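# Clamp the print's long edge between two magnetic bars

## Task

Along one of the print's long sides, grip the edge between two of the wooden bars so that their magnets meet, and make sure the clamp covers that side from end to end.

## Robot and tools

Robot: two six-joint arms, left_arm and right_arm, each ending in a dexterous hand with an index, middle and ring finger plus a thumb. right_arm has a right hand and left_arm a mirrored left hand. Calibrated bases: left_arm at (-0.037, +0.441, 0) m, right_arm at (-0.017, -0.442, 0) m, both turned slightly about z. Cameras: cam_high and cam_low (896x504), cam_left_wrist and cam_right_wrist (672x504).

Scene frame: origin at table-top height, midway between the nominal bases. +z is up, +x reaches out over the table, and left_arm is on the +y side. Image left and right do not match arm names. Reported hand positions (m), orientations (quat_wxyz) and velocities are in this frame and may be off by a few cm.

Hand point axes (right hand): +z runs along the straight fingers toward the tips, +y points out of the palm face (the palm surface is at y = -0.062 m), +x runs across the palm away from the thumb. On the left hand +x points toward the thumb. A rigid mast sits on the palm side near the wrist and can collide with things.

The 48-number row, shared by all motion tools: one flat list covering both arms, every number in [-1, 1]. Positions 1-6: left_arm dx, dy, dz, rx, ry, rz. Positions 7-22: left hand motor goals. 23: left current_limit. 24: left speed. Positions 25-48 repeat that layout for right_arm. The six pose numbers are offsets, not poses, counted from that arm's Hand target as it stood when the action or move began, and expressed along that Hand target's own axes; 1.0 equals 0.6 m of travel or 180 degrees of turn, and rx, ry, rz form one rotation vector. All six at 0 re-requests the current Hand target. Hand numbers, in contrast, are absolute goals: each scales a hinge between its two stops, so 0 is a real position, not 'keep'. To leave a hand alone, resend its hand_goal, hand_current_limit and hand_speed. Motor order per hand: index_mcp, index_abd, index_pip, index_dip, thumb_cmc, thumb_axl, thumb_mcp, thumb_ipl, middle_mcp, middle_abd, middle_pip, middle_dip, ring_mcp, ring_abd, ring_pip, ring_dip. Straight values: _mcp +0.75, _abd 0.00, _pip +0.58, _dip +0.70, thumb_cmc +0.71, thumb_axl +0.68, thumb_mcp +0.23, thumb_ipl +0.17; lower numbers bend fingers toward the palm and bring the thumb in front of it. current_limit maps -1..+1 to 0..550 mA (floor 11 mA); speed sets hinge speed at (speed+1)/2 of 8.5 rad/s. Starting values: +0.4 and -0.6. A finger grips only while its goal lies past the object's surface.

execute_actions(actions, cameras): actions is a list of actions; each action is a list of up to 15 rows, one per 1/30 s step, and a short action keeps its final row to fill 15 steps. Every row in one action counts from the same starting Hand target. cameras: list of names, ["all"], or []; by default images appear only when actions is empty.

move(target, speed, blend, stop_force, zero, blocking, cameras): target is one 48-number row or up to 15 rows, each offset from the Hand targets at the move's start (not chained). The hand travels a straight path there. speed: m/s, 0.002-3.6, default 0.25 (turning up to twice that in rad/s), one value or one per target. blend: corner rounding in m for lists; 0 stops at each point. stop_force: 3-120 N, ends an arm's path when the wrist sensor feels that much push against its travel; not reliable while the hand rotates, and omit it when backing away from contact. zero: re-zero before the move (default true). blocking=false returns after about 0.5 s while the move runs on, not allowed with stop_force. Paths take 0.5-10 s and ignore obstacles. The result ends with a move: line giving the outcome (done, off_target, moving, held, fault) and limits such as paced or held.

wait(seconds 0-10, cameras) lets time pass holding commands. stop(cameras) brakes a running move. zoom_image(camera, region [x0, y0, x1, y1] in pixels, at most 504 each way) enlarges the latest image of that camera. zero_wrist_force(arm) re-zeros one wrist sensor. finished_scene(scene=1) ends the scene for good; the clamp must then hold without help.

Results: per arm end_effector_position, quaternion, velocities (omitted when Joint velocities read 'within noise'), Hand target (last commanded pose after clipping; next offsets start there), joint positions and torques, Wrist force and torque in the hand's own axes plus a peak line, and per motor hand_goal, hand_measured, hand_current_ma, hand_state (moving, goal, blocked, overload). Action results also list positions at some steps.

Limits: commanded orientation is clipped to 32 degrees from the measured one per step; hands often settle short of the target, so send the remaining gap. A clearance check holds back arm motions that crowd the other arm.

Avoid: anything leaving the table; fast or deep pushes into firm surfaces (arms are stiff); outside force near 150 N or joint torque above 133 N m (shoulder, elbow) or 24.9 N m (wrists), which freezes the arm for 10 s; contact between the two arms or one hand squeezing the other; motor current at 495 mA or more for 5 s, which shuts that motor off; motors reaching 85 °C from long stretched or blocked holds; releasing parts while they move; steering paths close past an arm's own base.

Each tool is called after "Call:" as name(argument=value, ...) on one line, values as JSON.

## Session

Call:
execute_actions(actions=[], cameras=["all"])

Scene clock: 0.00 s.
left_arm: end_effector_position=(+0.3600, -0.0141, +0.3027) hand_goal=(+0.754, +0.000, +0.576, +0.696, +0.714, +0.678, +0.226, +0.168, +0.754, +0.000, +0.576, +0.696, +0.754, +0.000, +0.576, +0.696) hand_measured=(+0.754, +0.000, +0.576, +0.696, +0.714, +0.678, +0.226, +0.168, +0.754, +0.000, +0.576, +0.696, +0.754, +0.000, +0.576, +0.696) hand_current_ma=(+0, +0, +0, +0, +0, +0, +0, +0, +0, +0, +0, +0, +0, +0, +0, +0) hand_state=(goal, goal, goal, goal, goal, goal, goal, goal, goal, goal, goal, goal, goal, goal, goal, goal) hand_current_limit=0.40 hand_speed=-0.60 end_effector_quat_wxyz=(-0.412, -0.225, +0.856, -0.218) | right_arm: end_effector_position=(+0.4884, -0.7819, +0.2981) hand_goal=(+0.754, +0.000, +0.576, +0.696, +0.714, +0.678, +0.226, +0.168, +0.754, +0.000, +0.576, +0.696, +0.754, +0.000, +0.576, +0.696) hand_measured=(+0.754, +0.000, +0.576, +0.696, +0.714, +0.678, +0.226, +0.168, +0.754, +0.000, +0.576, +0.696, +0.754, +0.000, +0.576, +0.696) hand_current_ma=(+0, +0, +0, +0, +0, +0, +0, +0, +0, +0, +0, +0, +0, +0, +0, +0) hand_state=(goal, goal, goal, goal, goal, goal, goal, goal, goal, goal, goal, goal, goal, goal, goal, goal) hand_current_limit=0.40 hand_speed=-0.60 end_effector_quat_wxyz=(-0.234, +0.945, -0.117, -0.195)
Joint positions: left_arm=[2.721 -2.13 -1.113 -2.021 0.726 -2.222] | right_arm=[-0.759 -0.942 0.791 -0.816 -1.417 1.037]
Joint velocities: within noise
Joint torques (N m): no reading
Motor temperatures (°C): left_arm=[39 35 36 41 41 39] | right_arm=[35 33 27 45 34 32]
Wrist force (N): no reading
Wrist torque (N m): no reading
Wrist force, peak (N): no reading
Hand target: left_arm +0.3600, -0.0141, +0.3027; -0.412, -0.225, +0.856, -0.218 | right_arm +0.4884, -0.7819, +0.2981; -0.234, +0.945, -0.117, -0.195

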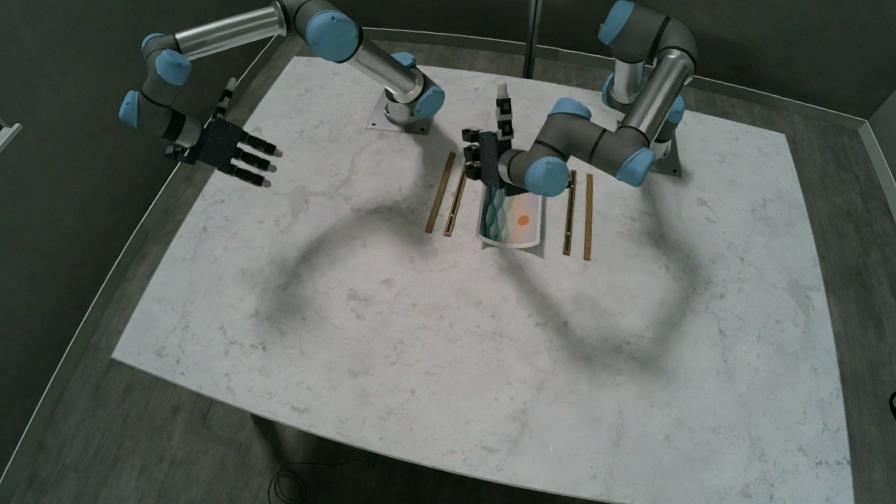

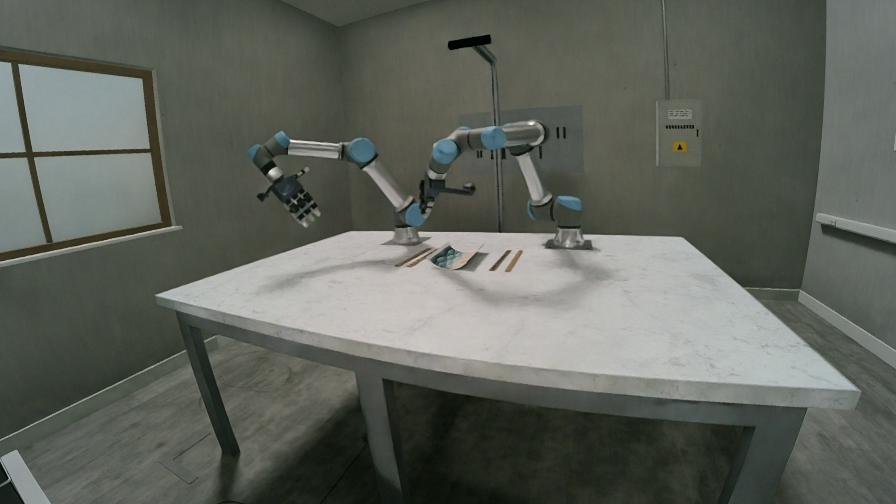

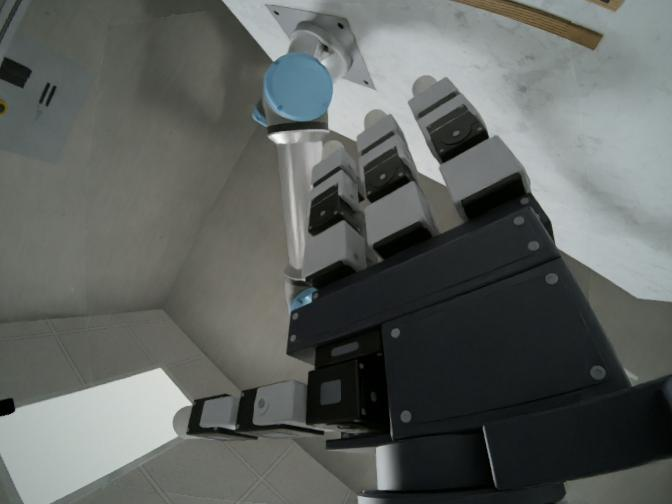

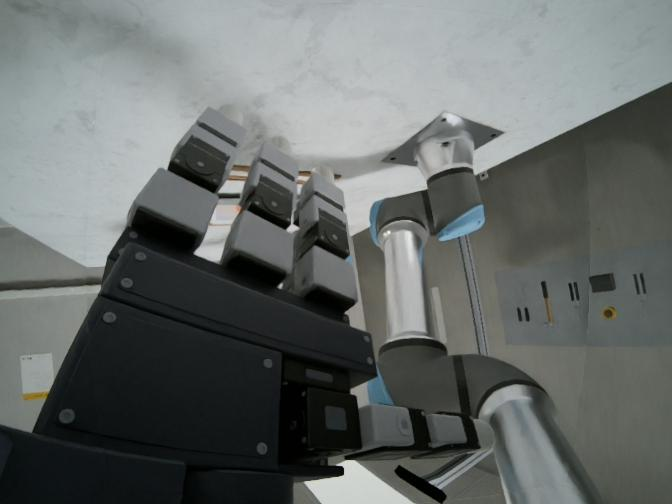

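Call:
zoom_image(camera="cam_high", region=[400, 130, 640, 280])

Call:
zoom_image(camera="cam_low", region=[360, 210, 560, 300])

Scaled by 2.100 from the camera's 896x504 image, which has a finer 1280x720 frame.

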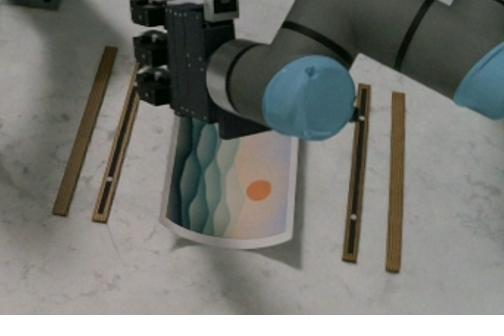

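Scaled by 2.520 from the camera's 896x504 image, which has a finer 1280x720 frame.

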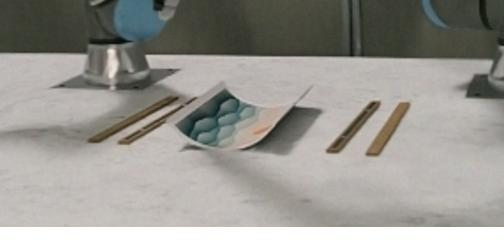

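Call:
move(target=[[-0.1137, 0.4774, -0.6147, -0.1458, -0.2754, 0.1504, 0.754, 0, 0.576, 0.696, 0.714, 0.678, 0.226, 0.168, 0.754, 0, 0.576, 0.696, 0.754, 0, 0.576, 0.696, 0.4, -0.6, 0,0,0,0,0,0, 0.754, 0, 0.576, 0.696, 0.714, 0.678, 0.226, 0.168, 0.754, 0, 0.576, 0.696, 0.754, 0, 0.576, 0.696, 0.4, -0.6]], speed=0.3, cameras=["all"])

Scene clock: 74.33 s.
left_arm: end_effector_position=(+0.4605, +0.4360, +0.4026) hand_goal=(+0.754, +0.000, +0.576, +0.696, +0.714, +0.678, +0.226, +0.168, +0.754, +0.000, +0.576, +0.696, +0.754, +0.000, +0.576, +0.696) hand_measured=(+0.754, +0.000, +0.576, +0.696, +0.714, +0.678, +0.224, +0.168, +0.754, +0.000, +0.576, +0.696, +0.754, +0.000, +0.576, +0.696) hand_current_ma=(-4, -2, +3, +0, +1, -3, -11, -1, -4, -2, +3, +0, -3, -2, +3, +0) hand_state=(goal, goal, goal, goal, goal, goal, goal, goal, goal, goal, goal, goal, goal, goal, goal, goal) hand_current_limit=0.40 hand_speed=-0.60 end_effector_quat_wxyz=(+0.000, +0.000, +1.000, +0.000) | right_arm: end_effector_position=(+0.4884, -0.7819, +0.2981) hand_goal=(+0.754, +0.000, +0.576, +0.696, +0.714, +0.678, +0.226, +0.168, +0.754, +0.000, +0.576, +0.696, +0.754, +0.000, +0.576, +0.696) hand_measured=(+0.752, +0.000, +0.576, +0.696, +0.712, +0.678, +0.224, +0.168, +0.752, +0.000, +0.576, +0.696, +0.752, +0.000, +0.576, +0.696) hand_current_ma=(-7, +0, +2, +0, -3, -2, -5, -1, -7, +0, +2, +0, -8, +0, +2, +0) hand_state=(goal, goal, goal, goal, goal, goal, goal, goal, goal, goal, goal, goal, goal, goal, goal, goal) hand_current_limit=0.40 hand_speed=-0.60 end_effector_quat_wxyz=(-0.234, +0.945, -0.117, -0.195)
Joint positions: left_arm=[3.197 -1.621 -1.404 -1.688 1.57 -1.486] | right_arm=[-0.759 -0.942 0.791 -0.816 -1.417 1.037]
Joint torques (N m): left_arm=[3.35 20.43 22.63 3.68 0.59 1.93] | right_arm=[-0.12 -49.47 -17.65 -0.15 0.19 0.35]
Wrist force (N): left_arm=[0.1 -1.0 1.1] | right_arm=[0.0 0.0 -0.1]
Wrist torque (N m): left_arm=[-0.10 0.36 0.16] | right_arm=[0.01 0.01 0.00]
Wrist force, peak (N): left_arm=[-0.4 -1.6 1.4] | right_arm=[-0.3 -0.3 -0.6]
Hand target: left_arm +0.4605, +0.4361, +0.4026; +0.000, +0.000, +1.000, +0.000 | right_arm +0.4884, -0.7819, +0.2981; -0.234, +0.945, -0.117, -0.195
Off the commanded pose: left_arm 0.000 m, 0 deg | right_arm 0.000 m, 0 deg.
move: done

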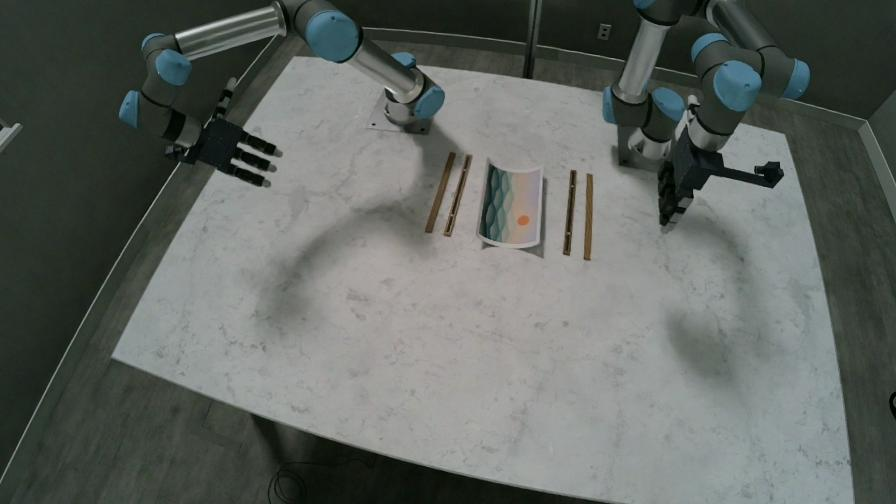

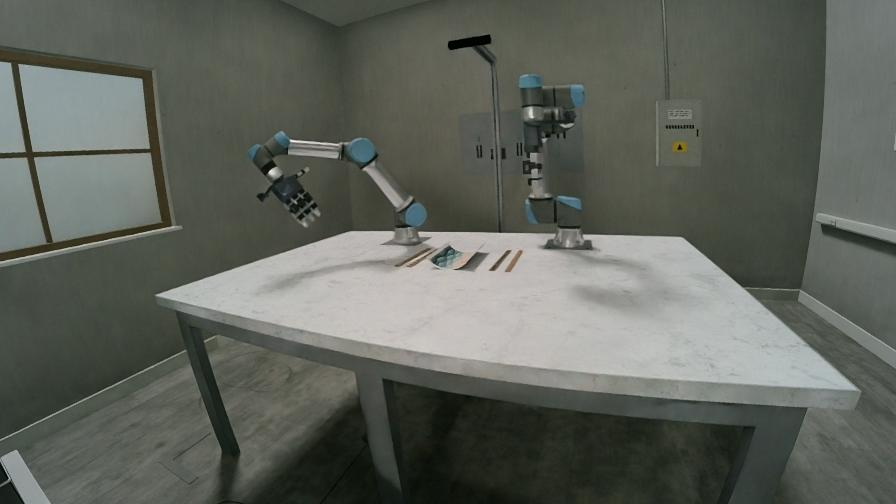

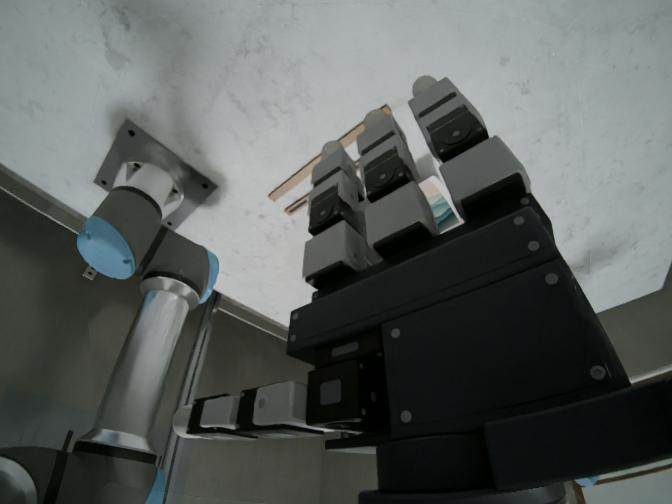

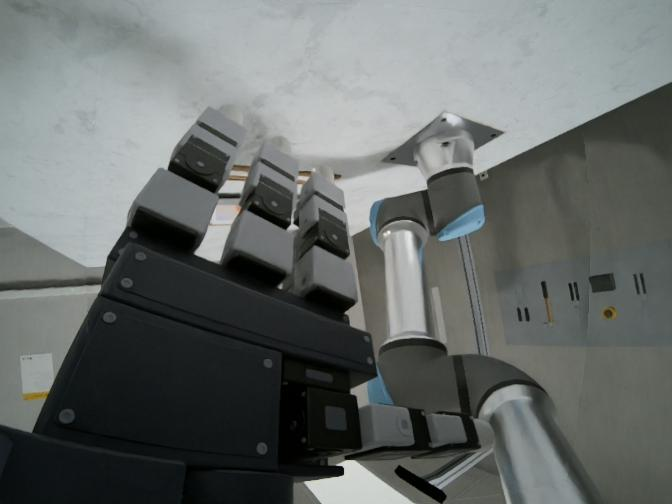

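Call:
zoom_image(camera="cam_high", region=[410, 140, 610, 265])

Call:
zoom_image(camera="cam_low", region=[380, 225, 540, 285])

Call:
zoom_image(camera="cam_left_wrist", region=[220, 60, 500, 280])

Call:
zoom_image(camera="cam_right_wrist", region=[180, 90, 380, 250])

Scaled by 2.520 from the camera's 896x504 image, which has a finer 1280x720 frame.

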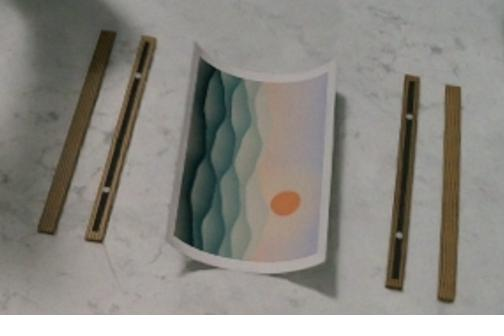

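Scaled by 3.150 from the camera's 896x504 image, which has a finer 1280x720 frame.

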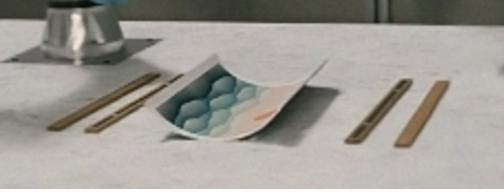

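Scaled by 1.800 from the camera's 672x504 image, which has a finer 960x720 frame.

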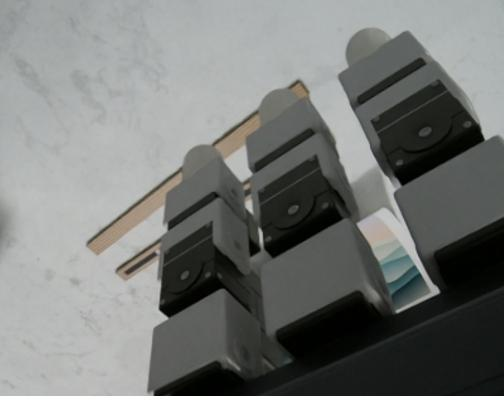

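Scaled by 2.520 from the camera's 672x504 image, which has a finer 960x720 frame.

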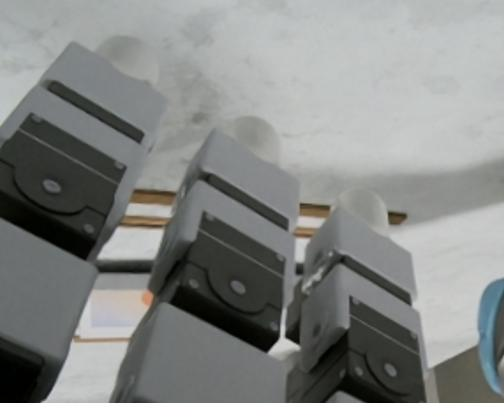

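Call:
move(target=[[0.3675, -0.275, 0.2543, 0, 0, 0, 0.754, 0, 0.576, 0.696, 0.714, 0.678, 0.226, 0.168, 0.754, 0, 0.576, 0.696, 0.754, 0, 0.576, 0.696, 0.4, -0.6, 0,0,0,0,0,0, 0.754, 0, 0.576, 0.696, 0.714, 0.678, 0.226, 0.168, 0.754, 0, 0.576, 0.696, 0.754, 0, 0.576, 0.696, 0.4, -0.6]], speed=0.25, cameras=["cam_high", "cam_low", "cam_left_wrist"])

Call:
zoom_image(camera="cam_high", region=[410, 140, 650, 275])

Call:
zoom_image(camera="cam_left_wrist", region=[100, 0, 604, 378])

Scene clock: 142.20 s.
left_arm: end_effector_position=(+0.2399, +0.2711, +0.2504) hand_goal=(+0.754, +0.000, +0.576, +0.696, +0.714, +0.678, +0.226, +0.168, +0.754, +0.000, +0.576, +0.696, +0.754, +0.000, +0.576, +0.696) hand_measured=(+0.754, +0.000, +0.576, +0.696, +0.714, +0.678, +0.224, +0.168, +0.754, +0.000, +0.576, +0.696, +0.754, +0.000, +0.576, +0.696) hand_current_ma=(-4, -2, +3, +0, +1, -3, -13, -1, -4, -2, +3, +0, -3, -2, +3, +0) hand_state=(goal, goal, goal, goal, goal, goal, goal, goal, goal, goal, goal, goal, goal, goal, goal, goal) hand_current_limit=0.40 hand_speed=-0.60 end_effector_quat_wxyz=(+0.000, +0.000, +1.000, +0.000) | right_arm: end_effector_position=(+0.4884, -0.7819, +0.2981) hand_goal=(+0.754, +0.000, +0.576, +0.696, +0.714, +0.678, +0.226, +0.168, +0.754, +0.000, +0.576, +0.696, +0.754, +0.000, +0.576, +0.696) hand_measured=(+0.752, +0.000, +0.576, +0.696, +0.712, +0.678, +0.224, +0.168, +0.752, +0.000, +0.576, +0.696, +0.752, +0.000, +0.576, +0.696) hand_current_ma=(-7, +0, +2, +0, -3, -2, -5, -1, -7, +0, +2, +0, -8, +0, +2, +0) hand_state=(goal, goal, goal, goal, goal, goal, goal, goal, goal, goal, goal, goal, goal, goal, goal, goal) hand_current_limit=0.40 hand_speed=-0.60 end_effector_quat_wxyz=(-0.234, +0.945, -0.117, -0.195)
Joint positions: left_arm=[2.754 -1.307 -2.074 -1.333 1.57 -1.929] | right_arm=[-0.759 -0.942 0.791 -0.816 -1.417 1.037]
Joint torques (N m): left_arm=[-7.65 -0.11 15.6 2.96 1.54 -0.28] | right_arm=[0.31 -50.69 -15.57 0.47 0.2 0.25]
Wrist force (N): left_arm=[0.0 -0.7 1.1] | right_arm=[0.0 0.1 0.1]
Wrist torque (N m): left_arm=[-0.10 0.36 -0.01] | right_arm=[0.01 0.00 0.01]
Wrist force, peak (N): left_arm=[1.7 -1.9 2.5] | right_arm=[-0.3 -0.4 0.6]
Hand target: left_arm +0.2399, +0.2710, +0.2503; +0.000, +0.000, +1.000, +0.000 | right_arm +0.4884, -0.7819, +0.2981; -0.234, +0.945, -0.117, -0.195
Off the commanded pose: left_arm 0.000 m, 0 deg | right_arm 0.000 m, 0 deg.
move: done
Images, in order (width x height): cam_high 896x504, cam_low 896x504, cam_left_wrist 672x504.

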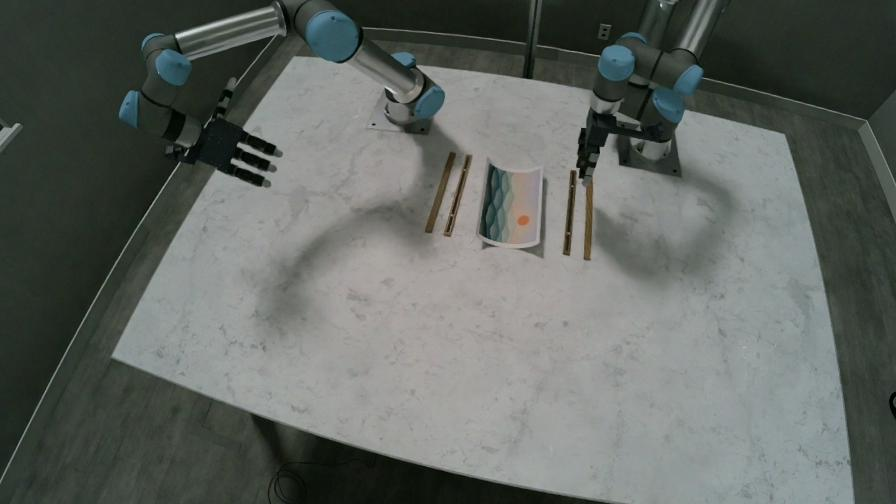

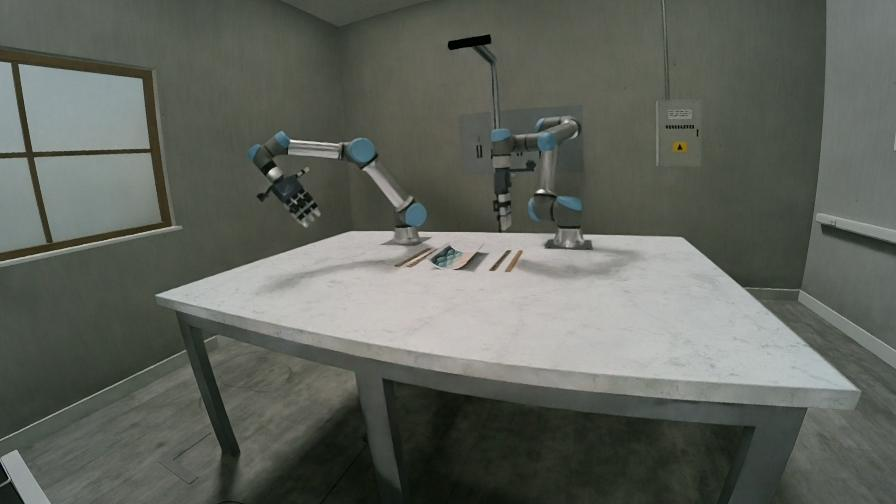

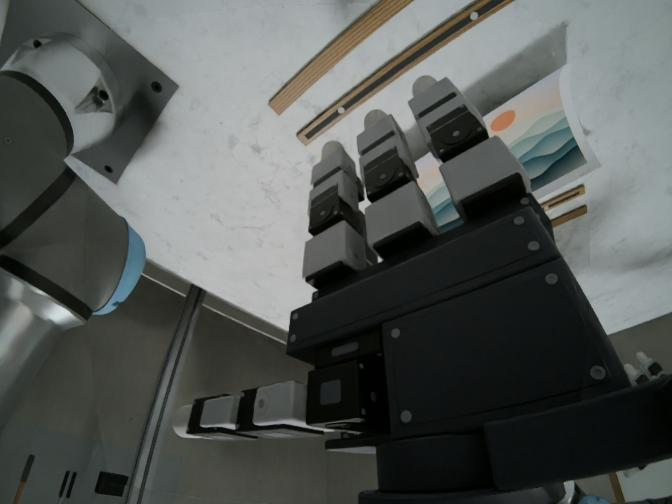

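Scaled by 2.100 from the camera's 896x504 image, which has a finer 1280x720 frame.

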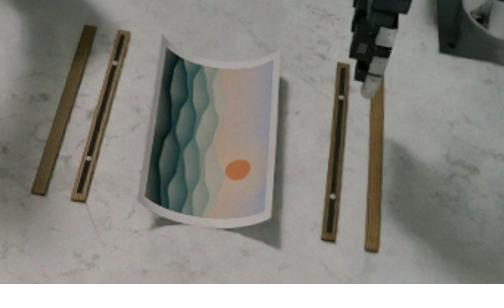

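Scaled by 1.000.

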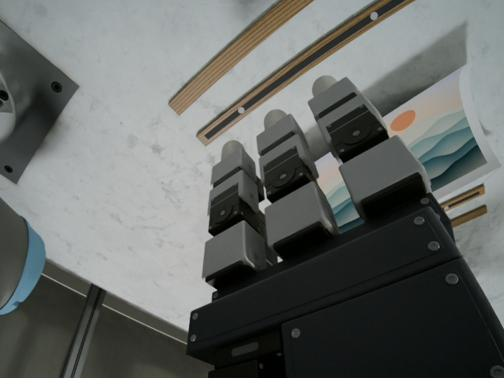

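Call:
zoom_image(camera="cam_left_wrist", region=[250, 0, 620, 260])

Scaled by 1.362 from the camera's 672x504 image, which has a finer 960x720 frame.

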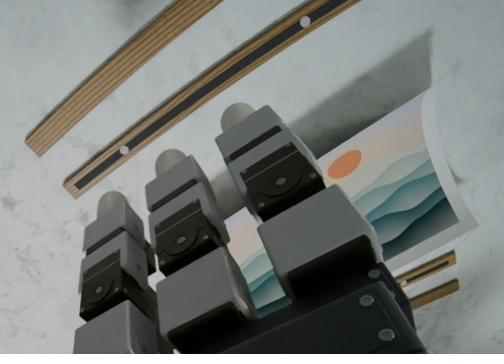

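Call:
move(target=[[-0.35, -0.2017, -0.0833, 0, 0, 0, 0.754, 0, 0.576, 0.696, 0.714, 0.678, 0.226, 0.168, 0.754, 0, 0.576, 0.696, 0.754, 0, 0.576, 0.696, 0.4, -0.6, 0,0,0,0,0,0, 0.754, 0, 0.576, 0.696, 0.714, 0.678, 0.226, 0.168, 0.754, 0, 0.576, 0.696, 0.754, 0, 0.576, 0.696, 0.4, -0.6]], speed=0.25, cameras=["cam_high", "cam_left_wrist"])

Call:
zoom_image(camera="cam_left_wrist", region=[60, 0, 460, 300])

Scene clock: 229.43 s.
left_arm: end_effector_position=(+0.4498, +0.1499, +0.3002) hand_goal=(+0.754, +0.000, +0.576, +0.696, +0.714, +0.678, +0.226, +0.168, +0.754, +0.000, +0.576, +0.696, +0.754, +0.000, +0.576, +0.696) hand_measured=(+0.754, +0.000, +0.576, +0.696, +0.714, +0.678, +0.224, +0.168, +0.754, +0.000, +0.576, +0.696, +0.754, +0.000, +0.576, +0.696) hand_current_ma=(-4, -2, +3, +0, +1, -3, -13, -1, -4, -2, +3, +0, -3, -2, +3, +0) hand_state=(goal, goal, goal, goal, goal, goal, goal, goal, goal, goal, goal, goal, goal, goal, goal, goal) hand_current_limit=0.40 hand_speed=-0.60 end_effector_quat_wxyz=(+0.000, +0.000, +1.000, +0.000) | right_arm: end_effector_position=(+0.4884, -0.7819, +0.2981) hand_goal=(+0.754, +0.000, +0.576, +0.696, +0.714, +0.678, +0.226, +0.168, +0.754, +0.000, +0.576, +0.696, +0.754, +0.000, +0.576, +0.696) hand_measured=(+0.752, +0.000, +0.576, +0.696, +0.712, +0.678, +0.224, +0.168, +0.752, +0.000, +0.576, +0.696, +0.752, +0.000, +0.576, +0.696) hand_current_ma=(-7, +0, +2, +0, -3, -2, -5, -1, -7, +0, +2, +0, -8, +0, +2, +0) hand_state=(goal, goal, goal, goal, goal, goal, goal, goal, goal, goal, goal, goal, goal, goal, goal, goal) hand_current_limit=0.40 hand_speed=-0.60 end_effector_quat_wxyz=(-0.234, +0.945, -0.117, -0.195)
Joint positions: left_arm=[2.689 -1.878 -1.359 -1.475 1.57 -1.994] | right_arm=[-0.759 -0.942 0.791 -0.816 -1.417 1.037]
Joint torques (N m): left_arm=[8.35 25.48 28.73 2.29 1.9 2.46] | right_arm=[0.01 -50.43 -14.38 0.62 0.35 0.34]
Wrist force (N): left_arm=[-0.1 -1.1 0.7] | right_arm=[0.1 0.0 0.2]
Wrist torque (N m): left_arm=[-0.12 0.36 0.13] | right_arm=[-0.01 0.00 0.00]
Wrist force, peak (N): left_arm=[-2.3 -2.0 0.4] | right_arm=[-0.4 0.7 0.0]
Hand target: left_arm +0.4499, +0.1500, +0.3002; +0.000, +0.000, +1.000, +0.000 | right_arm +0.4884, -0.7819, +0.2981; -0.234, +0.945, -0.117, -0.195
Off the commanded pose: left_arm 0.000 m, 0 deg | right_arm 0.000 m, 0 deg.
move: done
Images, in order (width x height): cam_high 896x504, cam_left_wrist 672x504.

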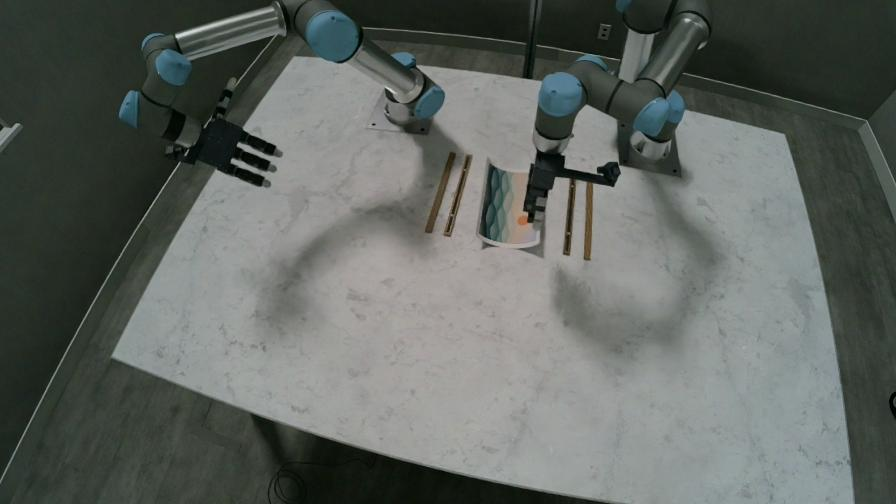

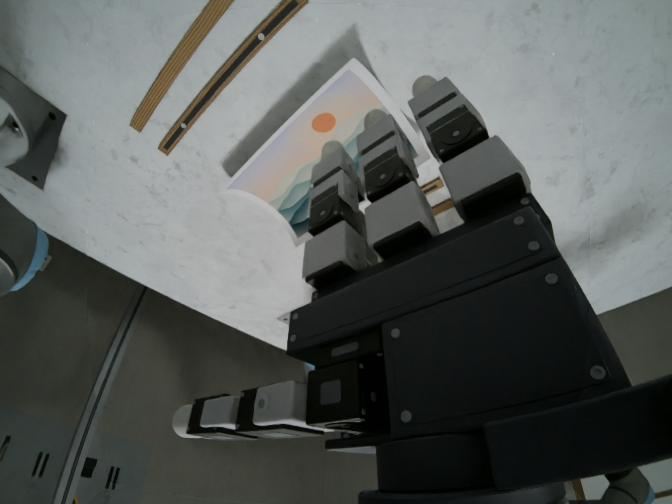

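Scaled by 1.260 from the camera's 672x504 image, which has a finer 960x720 frame.

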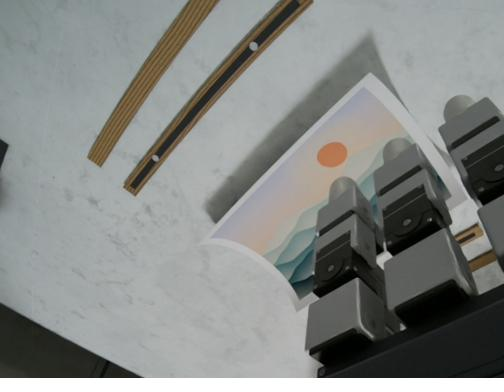

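Call:
move(target=[[0.6333, 0.1433, 0.1667, 0, 0, 0, 0.754, 0, 0.576, 0.696, 0.714, 0.678, 0.226, 0.168, 0.754, 0, 0.576, 0.696, 0.754, 0, 0.576, 0.696, 0.4, -0.6, 0,0,0,0,0,0, 0.754, 0, 0.576, 0.696, 0.714, 0.678, 0.226, 0.168, 0.754, 0, 0.576, 0.696, 0.754, 0, 0.576, 0.696, 0.4, -0.6]], speed=0.2, cameras=["cam_high", "cam_low", "cam_left_wrist"])

Call:
zoom_image(camera="cam_left_wrist", region=[250, 0, 650, 300])

Call:
zoom_image(camera="cam_high", region=[430, 130, 670, 270])

Scene clock: 273.23 s.
left_arm: end_effector_position=(+0.0699, +0.2360, +0.2004) hand_goal=(+0.754, +0.000, +0.576, +0.696, +0.714, +0.678, +0.226, +0.168, +0.754, +0.000, +0.576, +0.696, +0.754, +0.000, +0.576, +0.696) hand_measured=(+0.754, +0.000, +0.576, +0.696, +0.714, +0.678, +0.224, +0.168, +0.754, +0.000, +0.576, +0.696, +0.754, +0.000, +0.576, +0.696) hand_current_ma=(-4, -2, +3, +0, +1, -3, -13, -1, -4, -2, +3, +0, -3, -2, +3, +0) hand_state=(goal, goal, goal, goal, goal, goal, goal, goal, goal, goal, goal, goal, goal, goal, goal, goal) hand_current_limit=0.40 hand_speed=-0.60 end_effector_quat_wxyz=(+0.000, +0.000, +1.000, +0.000) | right_arm: end_effector_position=(+0.4884, -0.7819, +0.2981) hand_goal=(+0.754, +0.000, +0.576, +0.696, +0.714, +0.678, +0.226, +0.168, +0.754, +0.000, +0.576, +0.696, +0.754, +0.000, +0.576, +0.696) hand_measured=(+0.752, +0.000, +0.576, +0.696, +0.712, +0.678, +0.224, +0.168, +0.752, +0.000, +0.576, +0.696, +0.752, +0.000, +0.576, +0.696) hand_current_ma=(-7, +0, +2, +0, -3, -2, -5, -1, -7, +0, +2, +0, -8, +0, +2, +0) hand_state=(goal, goal, goal, goal, goal, goal, goal, goal, goal, goal, goal, goal, goal, goal, goal, goal) hand_current_limit=0.40 hand_speed=-0.60 end_effector_quat_wxyz=(-0.234, +0.945, -0.117, -0.195)
Joint positions: left_arm=[2.396 -1.115 -2.321 -1.276 1.57 -2.287] | right_arm=[-0.759 -0.942 0.791 -0.816 -1.417 1.037]
Joint torques (N m): left_arm=[-2.64 6.49 16.8 3.57 2.27 1.83] | right_arm=[-0.3 -50.26 -14.49 0.66 0.51 0.28]
Wrist force (N): left_arm=[0.3 -0.8 0.9] | right_arm=[-0.1 0.3 0.3]
Wrist torque (N m): left_arm=[-0.10 0.33 0.06] | right_arm=[0.01 0.01 0.00]
Wrist force, peak (N): left_arm=[-2.0 -1.5 0.2] | right_arm=[-0.2 0.6 0.2]
Hand target: left_arm +0.0698, +0.2360, +0.2004; +0.000, +0.000, +1.000, +0.000 | right_arm +0.4884, -0.7819, +0.2981; -0.234, +0.945, -0.117, -0.195
Off the commanded pose: left_arm 0.000 m, 0 deg | right_arm 0.000 m, 0 deg.
move: done
Images, in order (width x height): cam_high 896x504, cam_low 896x504, cam_left_wrist 672x504.

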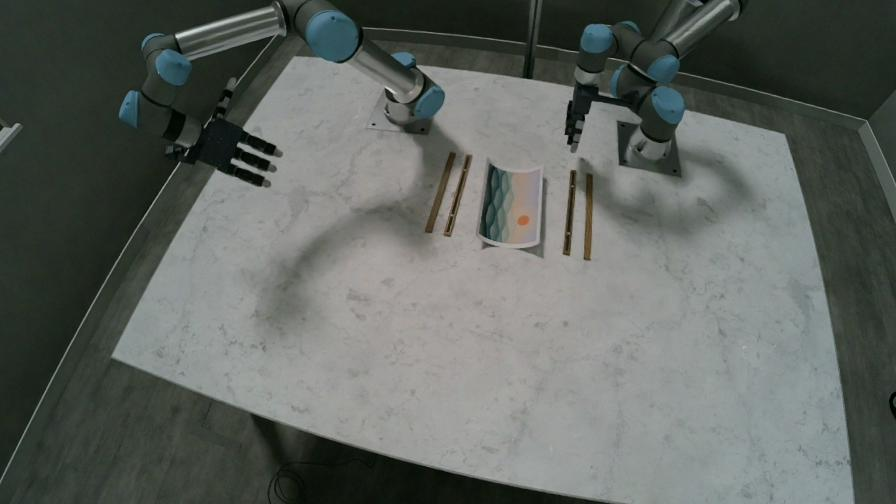

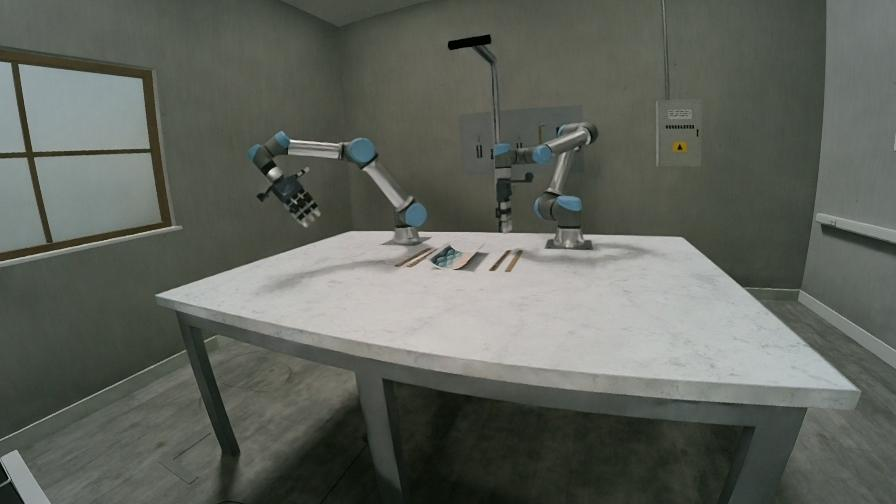

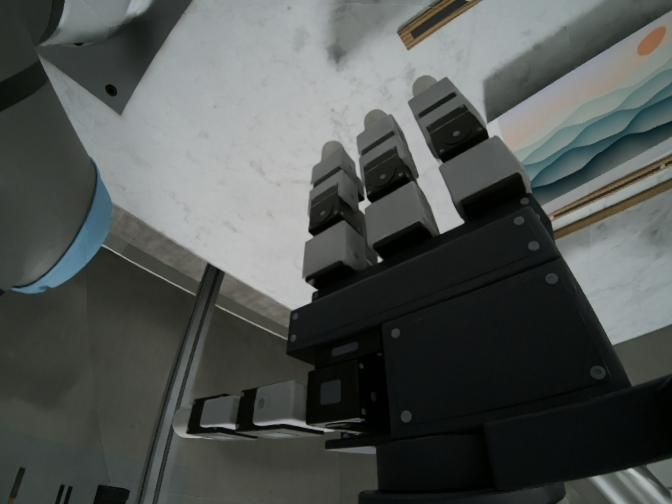

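Scaled by 1.260 from the camera's 672x504 image, which has a finer 960x720 frame.

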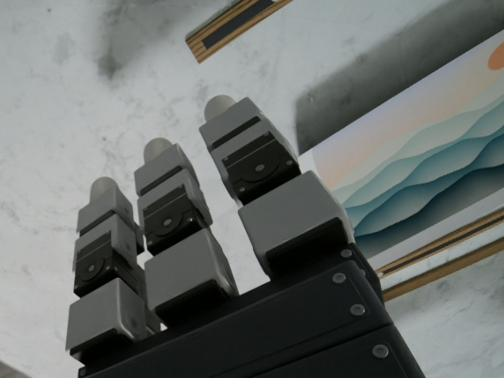

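Scaled by 2.100 from the camera's 896x504 image, which has a finer 1280x720 frame.

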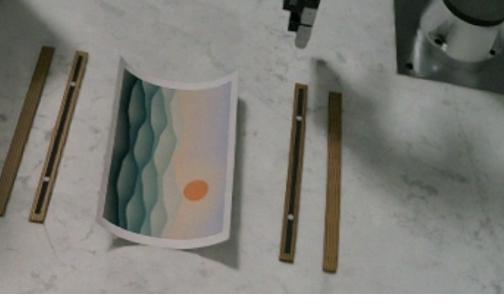

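Call:
move(target=[[0.05, 0.0133, 0.0833, 0, 0, 0, 0.754, 0, 0.576, 0.696, 0.714, 0.678, 0.226, 0.168, 0.754, 0, 0.576, 0.696, 0.754, 0, 0.576, 0.696, 0.4, -0.6, 0,0,0,0,0,0, 0.754, 0, 0.576, 0.696, 0.714, 0.678, 0.226, 0.168, 0.754, 0, 0.576, 0.696, 0.754, 0, 0.576, 0.696, 0.4, -0.6]], speed=0.1, cameras=["cam_high", "cam_left_wrist"])

Call:
zoom_image(camera="cam_left_wrist", region=[300, 0, 600, 220])

Call:
zoom_image(camera="cam_high", region=[530, 130, 650, 200])

Scene clock: 285.43 s.
left_arm: end_effector_position=(+0.0398, +0.2440, +0.1505) hand_goal=(+0.754, +0.000, +0.576, +0.696, +0.714, +0.678, +0.226, +0.168, +0.754, +0.000, +0.576, +0.696, +0.754, +0.000, +0.576, +0.696) hand_measured=(+0.754, +0.000, +0.576, +0.696, +0.714, +0.678, +0.224, +0.168, +0.754, +0.000, +0.576, +0.696, +0.754, +0.000, +0.576, +0.696) hand_current_ma=(-4, -2, +3, +0, +1, -3, -13, -1, -4, -2, +3, +0, -3, -2, +3, +0) hand_state=(goal, goal, goal, goal, goal, goal, goal, goal, goal, goal, goal, goal, goal, goal, goal, goal) hand_current_limit=0.40 hand_speed=-0.60 end_effector_quat_wxyz=(+0.000, +0.000, +1.000, +0.000) | right_arm: end_effector_position=(+0.4884, -0.7819, +0.2981) hand_goal=(+0.754, +0.000, +0.576, +0.696, +0.714, +0.678, +0.226, +0.168, +0.754, +0.000, +0.576, +0.696, +0.754, +0.000, +0.576, +0.696) hand_measured=(+0.752, +0.000, +0.576, +0.696, +0.712, +0.678, +0.224, +0.168, +0.752, +0.000, +0.576, +0.696, +0.752, +0.000, +0.576, +0.696) hand_current_ma=(-7, +0, +2, +0, -3, -2, -5, -1, -7, +0, +2, +0, -8, +0, +2, +0) hand_state=(goal, goal, goal, goal, goal, goal, goal, goal, goal, goal, goal, goal, goal, goal, goal, goal) hand_current_limit=0.40 hand_speed=-0.60 end_effector_quat_wxyz=(-0.234, +0.945, -0.117, -0.195)
Joint positions: left_arm=[2.344 -1.11 -2.46 -1.142 1.57 -2.34] | right_arm=[-0.759 -0.942 0.791 -0.816 -1.417 1.037]
Joint torques (N m): left_arm=[8.11 -3.05 20.18 2.43 2.44 2.69] | right_arm=[0.62 -49.94 -14.35 0.69 0.44 0.33]
Wrist force (N): left_arm=[-0.5 -0.3 1.1] | right_arm=[0.0 0.2 0.0]
Wrist torque (N m): left_arm=[-0.07 0.43 -0.01] | right_arm=[0.03 0.01 0.00]
Wrist force, peak (N): left_arm=[0.5 -0.4 1.8] | right_arm=[0.4 0.4 0.5]
Hand target: left_arm +0.0398, +0.2440, +0.1504; +0.000, +0.000, +1.000, +0.000 | right_arm +0.4884, -0.7819, +0.2981; -0.234, +0.945, -0.117, -0.195
Off the commanded pose: left_arm 0.000 m, 0 deg | right_arm 0.000 m, 0 deg.
move: done
Images, in order (width x height): cam_high 896x504, cam_left_wrist 672x504.

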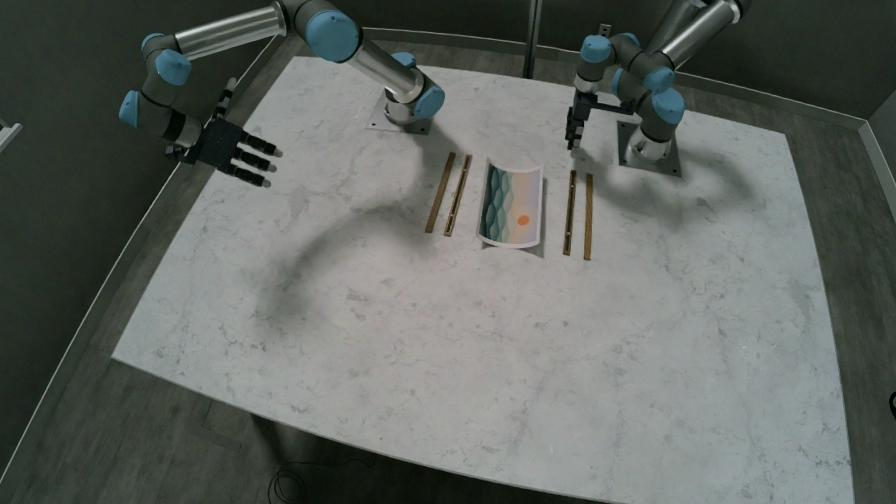

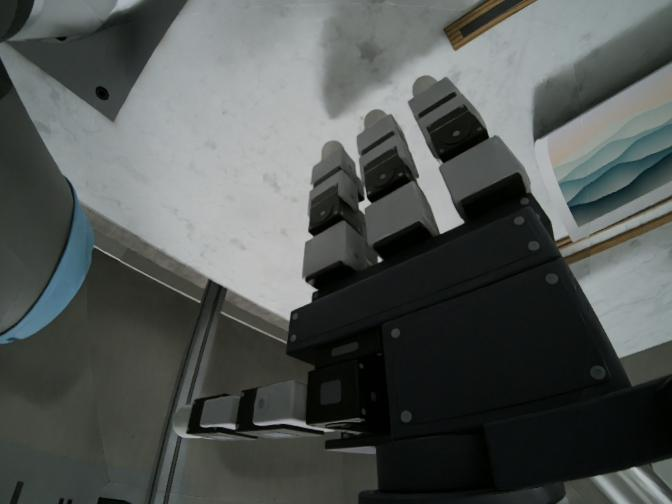

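Scaled by 1.680 from the camera's 672x504 image, which has a finer 960x720 frame.

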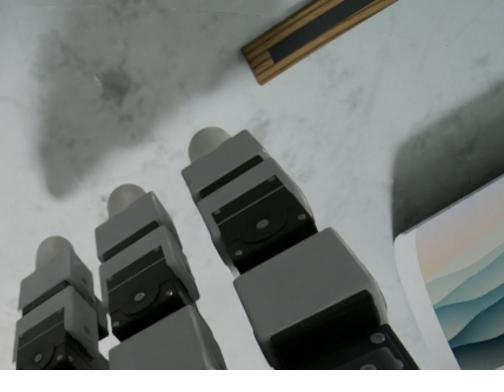

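Scaled by 4.200 from the camera's 896x504 image, which has a finer 1280x720 frame.

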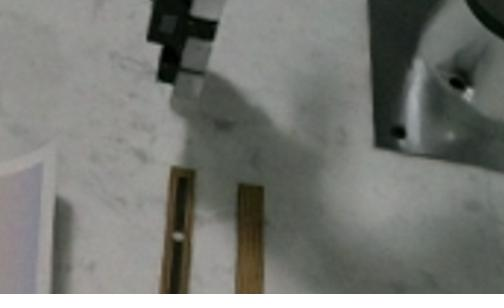

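Call:
move(target=[[0, 0, 0.06, 0, 0, 0, 0.754, 0, 0.576, 0.696, 0.714, 0.678, 0.226, 0.168, 0.754, 0, 0.576, 0.696, 0.754, 0, 0.576, 0.696, 0.4, -0.6, 0,0,0,0,0,0, 0.754, 0, 0.576, 0.696, 0.714, 0.678, 0.226, 0.168, 0.754, 0, 0.576, 0.696, 0.754, 0, 0.576, 0.696, 0.4, -0.6]], speed=0.015, stop_force=4, cameras=["cam_left_wrist"])

Scene clock: 295.60 s.
left_arm: end_effector_position=(+0.0398, +0.2440, +0.1222) hand_goal=(+0.754, +0.000, +0.576, +0.696, +0.714, +0.678, +0.226, +0.168, +0.754, +0.000, +0.576, +0.696, +0.754, +0.000, +0.576, +0.696) hand_measured=(+0.752, +0.000, +0.576, +0.696, +0.714, +0.678, +0.224, +0.168, +0.752, +0.000, +0.576, +0.696, +0.754, +0.000, +0.576, +0.696) hand_current_ma=(-4, +0, +2, +0, +1, -3, -13, -1, -4, +0, +2, +0, -4, +0, +2, +0) hand_state=(goal, goal, goal, goal, goal, goal, goal, goal, goal, goal, goal, goal, goal, goal, goal, goal) hand_current_limit=0.40 hand_speed=-0.60 end_effector_quat_wxyz=(+0.000, +0.000, +1.000, +0.000) | right_arm: end_effector_position=(+0.4884, -0.7819, +0.2981) hand_goal=(+0.754, +0.000, +0.576, +0.696, +0.714, +0.678, +0.226, +0.168, +0.754, +0.000, +0.576, +0.696, +0.754, +0.000, +0.576, +0.696) hand_measured=(+0.752, +0.000, +0.576, +0.696, +0.712, +0.678, +0.224, +0.168, +0.752, +0.000, +0.576, +0.696, +0.752, +0.000, +0.576, +0.696) hand_current_ma=(-7, +0, +2, +0, -3, -2, -5, -1, -7, +0, +2, +0, -8, +0, +2, +0) hand_state=(goal, goal, goal, goal, goal, goal, goal, goal, goal, goal, goal, goal, goal, goal, goal, goal) hand_current_limit=0.40 hand_speed=-0.60 end_effector_quat_wxyz=(-0.234, +0.945, -0.117, -0.195)
Joint positions: left_arm=[2.344 -1.161 -2.517 -1.035 1.57 -2.34] | right_arm=[-0.759 -0.942 0.791 -0.816 -1.417 1.037]
Joint torques (N m): left_arm=[-7.19 12.13 25.66 3.13 0.67 -1.78] | right_arm=[-0.06 -50.5 -14.4 0.54 0.5 0.37]
Wrist force (N): left_arm=[-0.2 -0.6 -3.6] | right_arm=[0.1 0.1 0.1]
Wrist torque (N m): left_arm=[0.31 0.17 0.01] | right_arm=[0.01 -0.01 0.01]
Wrist force, peak (N): left_arm=[0.0 -0.4 -21.7] | right_arm=[0.4 0.2 0.5]
Hand target: left_arm +0.0398, +0.2440, +0.1222; +0.000, +0.000, +1.000, +0.000 (not the last commanded pose) | right_arm +0.4884, -0.7819, +0.2981; -0.234, +0.945, -0.117, -0.195
Off the commanded pose: left_arm 0.008 m, 0 deg | right_arm 0.000 m, 0 deg.
move: contact (left_arm)
Images, in order (width x height): cam_left_wrist 672x504.

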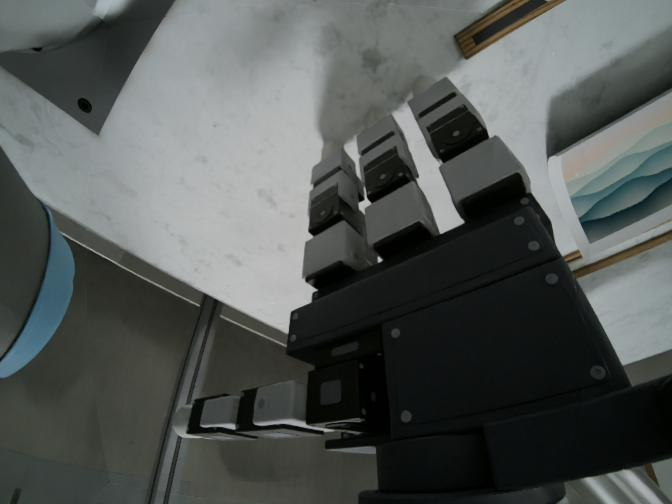

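Call:
move(target=[[0, 0, -0.0025, 0, 0, 0, 0.754, 0, 0.576, 0.696, 0.714, 0.678, 0.226, 0.168, 0.754, 0, 0.576, 0.696, 0.754, 0, 0.576, 0.696, 0.4, -0.6, 0,0,0,0,0,0, 0.754, 0, 0.576, 0.696, 0.714, 0.678, 0.226, 0.168, 0.754, 0, 0.576, 0.696, 0.754, 0, 0.576, 0.696, 0.4, -0.6], [-0.045, -0.0017, -0.0025, 0, 0, 0, 0.754, 0, 0.576, 0.696, 0.714, 0.678, 0.226, 0.168, 0.754, 0, 0.576, 0.696, 0.754, 0, 0.576, 0.696, 0.4, -0.6, 0,0,0,0,0,0, 0.754, 0, 0.576, 0.696, 0.714, 0.678, 0.226, 0.168, 0.754, 0, 0.576, 0.696, 0.754, 0, 0.576, 0.696, 0.4, -0.6]], speed=0.05, cameras=["cam_left_wrist", "cam_high"])

Call:
zoom_image(camera="cam_left_wrist", region=[380, 0, 580, 150])

Call:
zoom_image(camera="cam_high", region=[530, 130, 650, 200])

Scene clock: 311.00 s.
left_arm: end_effector_position=(+0.0669, +0.2429, +0.1237) hand_goal=(+0.754, +0.000, +0.576, +0.696, +0.714, +0.678, +0.226, +0.168, +0.754, +0.000, +0.576, +0.696, +0.754, +0.000, +0.576, +0.696) hand_measured=(+0.752, +0.000, +0.576, +0.696, +0.714, +0.678, +0.224, +0.168, +0.752, +0.000, +0.576, +0.696, +0.754, +0.000, +0.576, +0.696) hand_current_ma=(-4, +0, +2, +0, +1, -3, -13, -1, -4, +0, +2, +0, -4, +0, +2, +0) hand_state=(goal, goal, goal, goal, goal, goal, goal, goal, goal, goal, goal, goal, goal, goal, goal, goal) hand_current_limit=0.40 hand_speed=-0.60 end_effector_quat_wxyz=(+0.000, +0.000, +1.000, +0.000) end_effector_velocity=(-0.002, +0.000, +0.000) end_effector_angular_velocity=(+0.001, +0.001, +0.002) | right_arm: end_effector_position=(+0.4884, -0.7819, +0.2981) hand_goal=(+0.754, +0.000, +0.576, +0.696, +0.714, +0.678, +0.226, +0.168, +0.754, +0.000, +0.576, +0.696, +0.754, +0.000, +0.576, +0.696) hand_measured=(+0.752, +0.000, +0.576, +0.696, +0.712, +0.678, +0.224, +0.168, +0.752, +0.000, +0.576, +0.696, +0.752, +0.000, +0.576, +0.696) hand_current_ma=(-7, +0, +2, +0, -3, -2, -5, -1, -7, +0, +2, +0, -8, +0, +2, +0) hand_state=(goal, goal, goal, goal, goal, goal, goal, goal, goal, goal, goal, goal, goal, goal, goal, goal) hand_current_limit=0.40 hand_speed=-0.60 end_effector_quat_wxyz=(-0.234, +0.945, -0.117, -0.195)
Joint positions: left_arm=[2.407 -1.199 -2.493 -1.021 1.57 -2.276] | right_arm=[-0.759 -0.942 0.791 -0.816 -1.417 1.037]
Joint velocities: left_arm=[-0.003 0.003 -0.002 -0.002 0.001 -0.005] | right_arm=[within noise]
Joint torques (N m): left_arm=[-9.82 14.27 13.61 1.04 0.96 -2.47] | right_arm=[-0.38 -50.55 -14.24 0.62 0.49 0.32]
Wrist force (N): left_arm=[0.0 -0.9 0.9] | right_arm=[0.1 0.2 -0.1]
Wrist torque (N m): left_arm=[-0.12 0.34 0.15] | right_arm=[0.03 0.00 0.01]
Wrist force, peak (N): left_arm=[-0.3 -1.2 -4.0] | right_arm=[-0.4 -0.2 0.6]
Hand target: left_arm +0.0668, +0.2429, +0.1237; +0.000, +0.000, +1.000, +0.000 | right_arm +0.4884, -0.7819, +0.2981; -0.234, +0.945, -0.117, -0.195
Off the commanded pose: left_arm 0.000 m, 0 deg | right_arm 0.000 m, 0 deg.
move: done
Images, in order (width x height): cam_high 896x504, cam_left_wrist 672x504.

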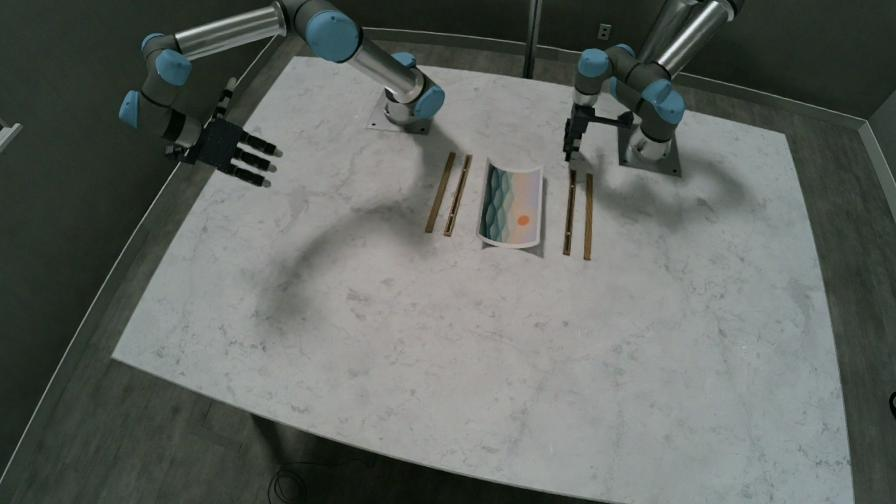

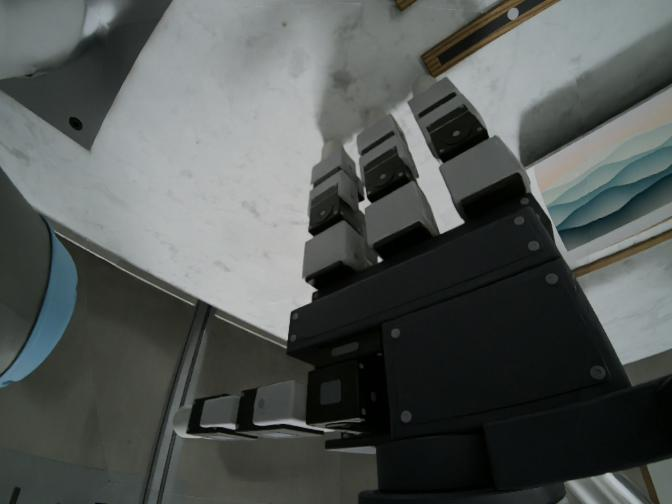

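Scaled by 2.520 from the camera's 672x504 image, which has a finer 960x720 frame.

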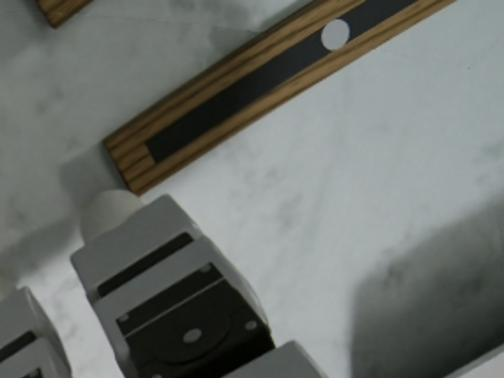

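Scaled by 4.200 from the camera's 896x504 image, which has a finer 1280x720 frame.

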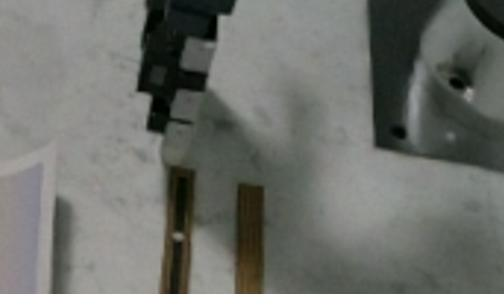

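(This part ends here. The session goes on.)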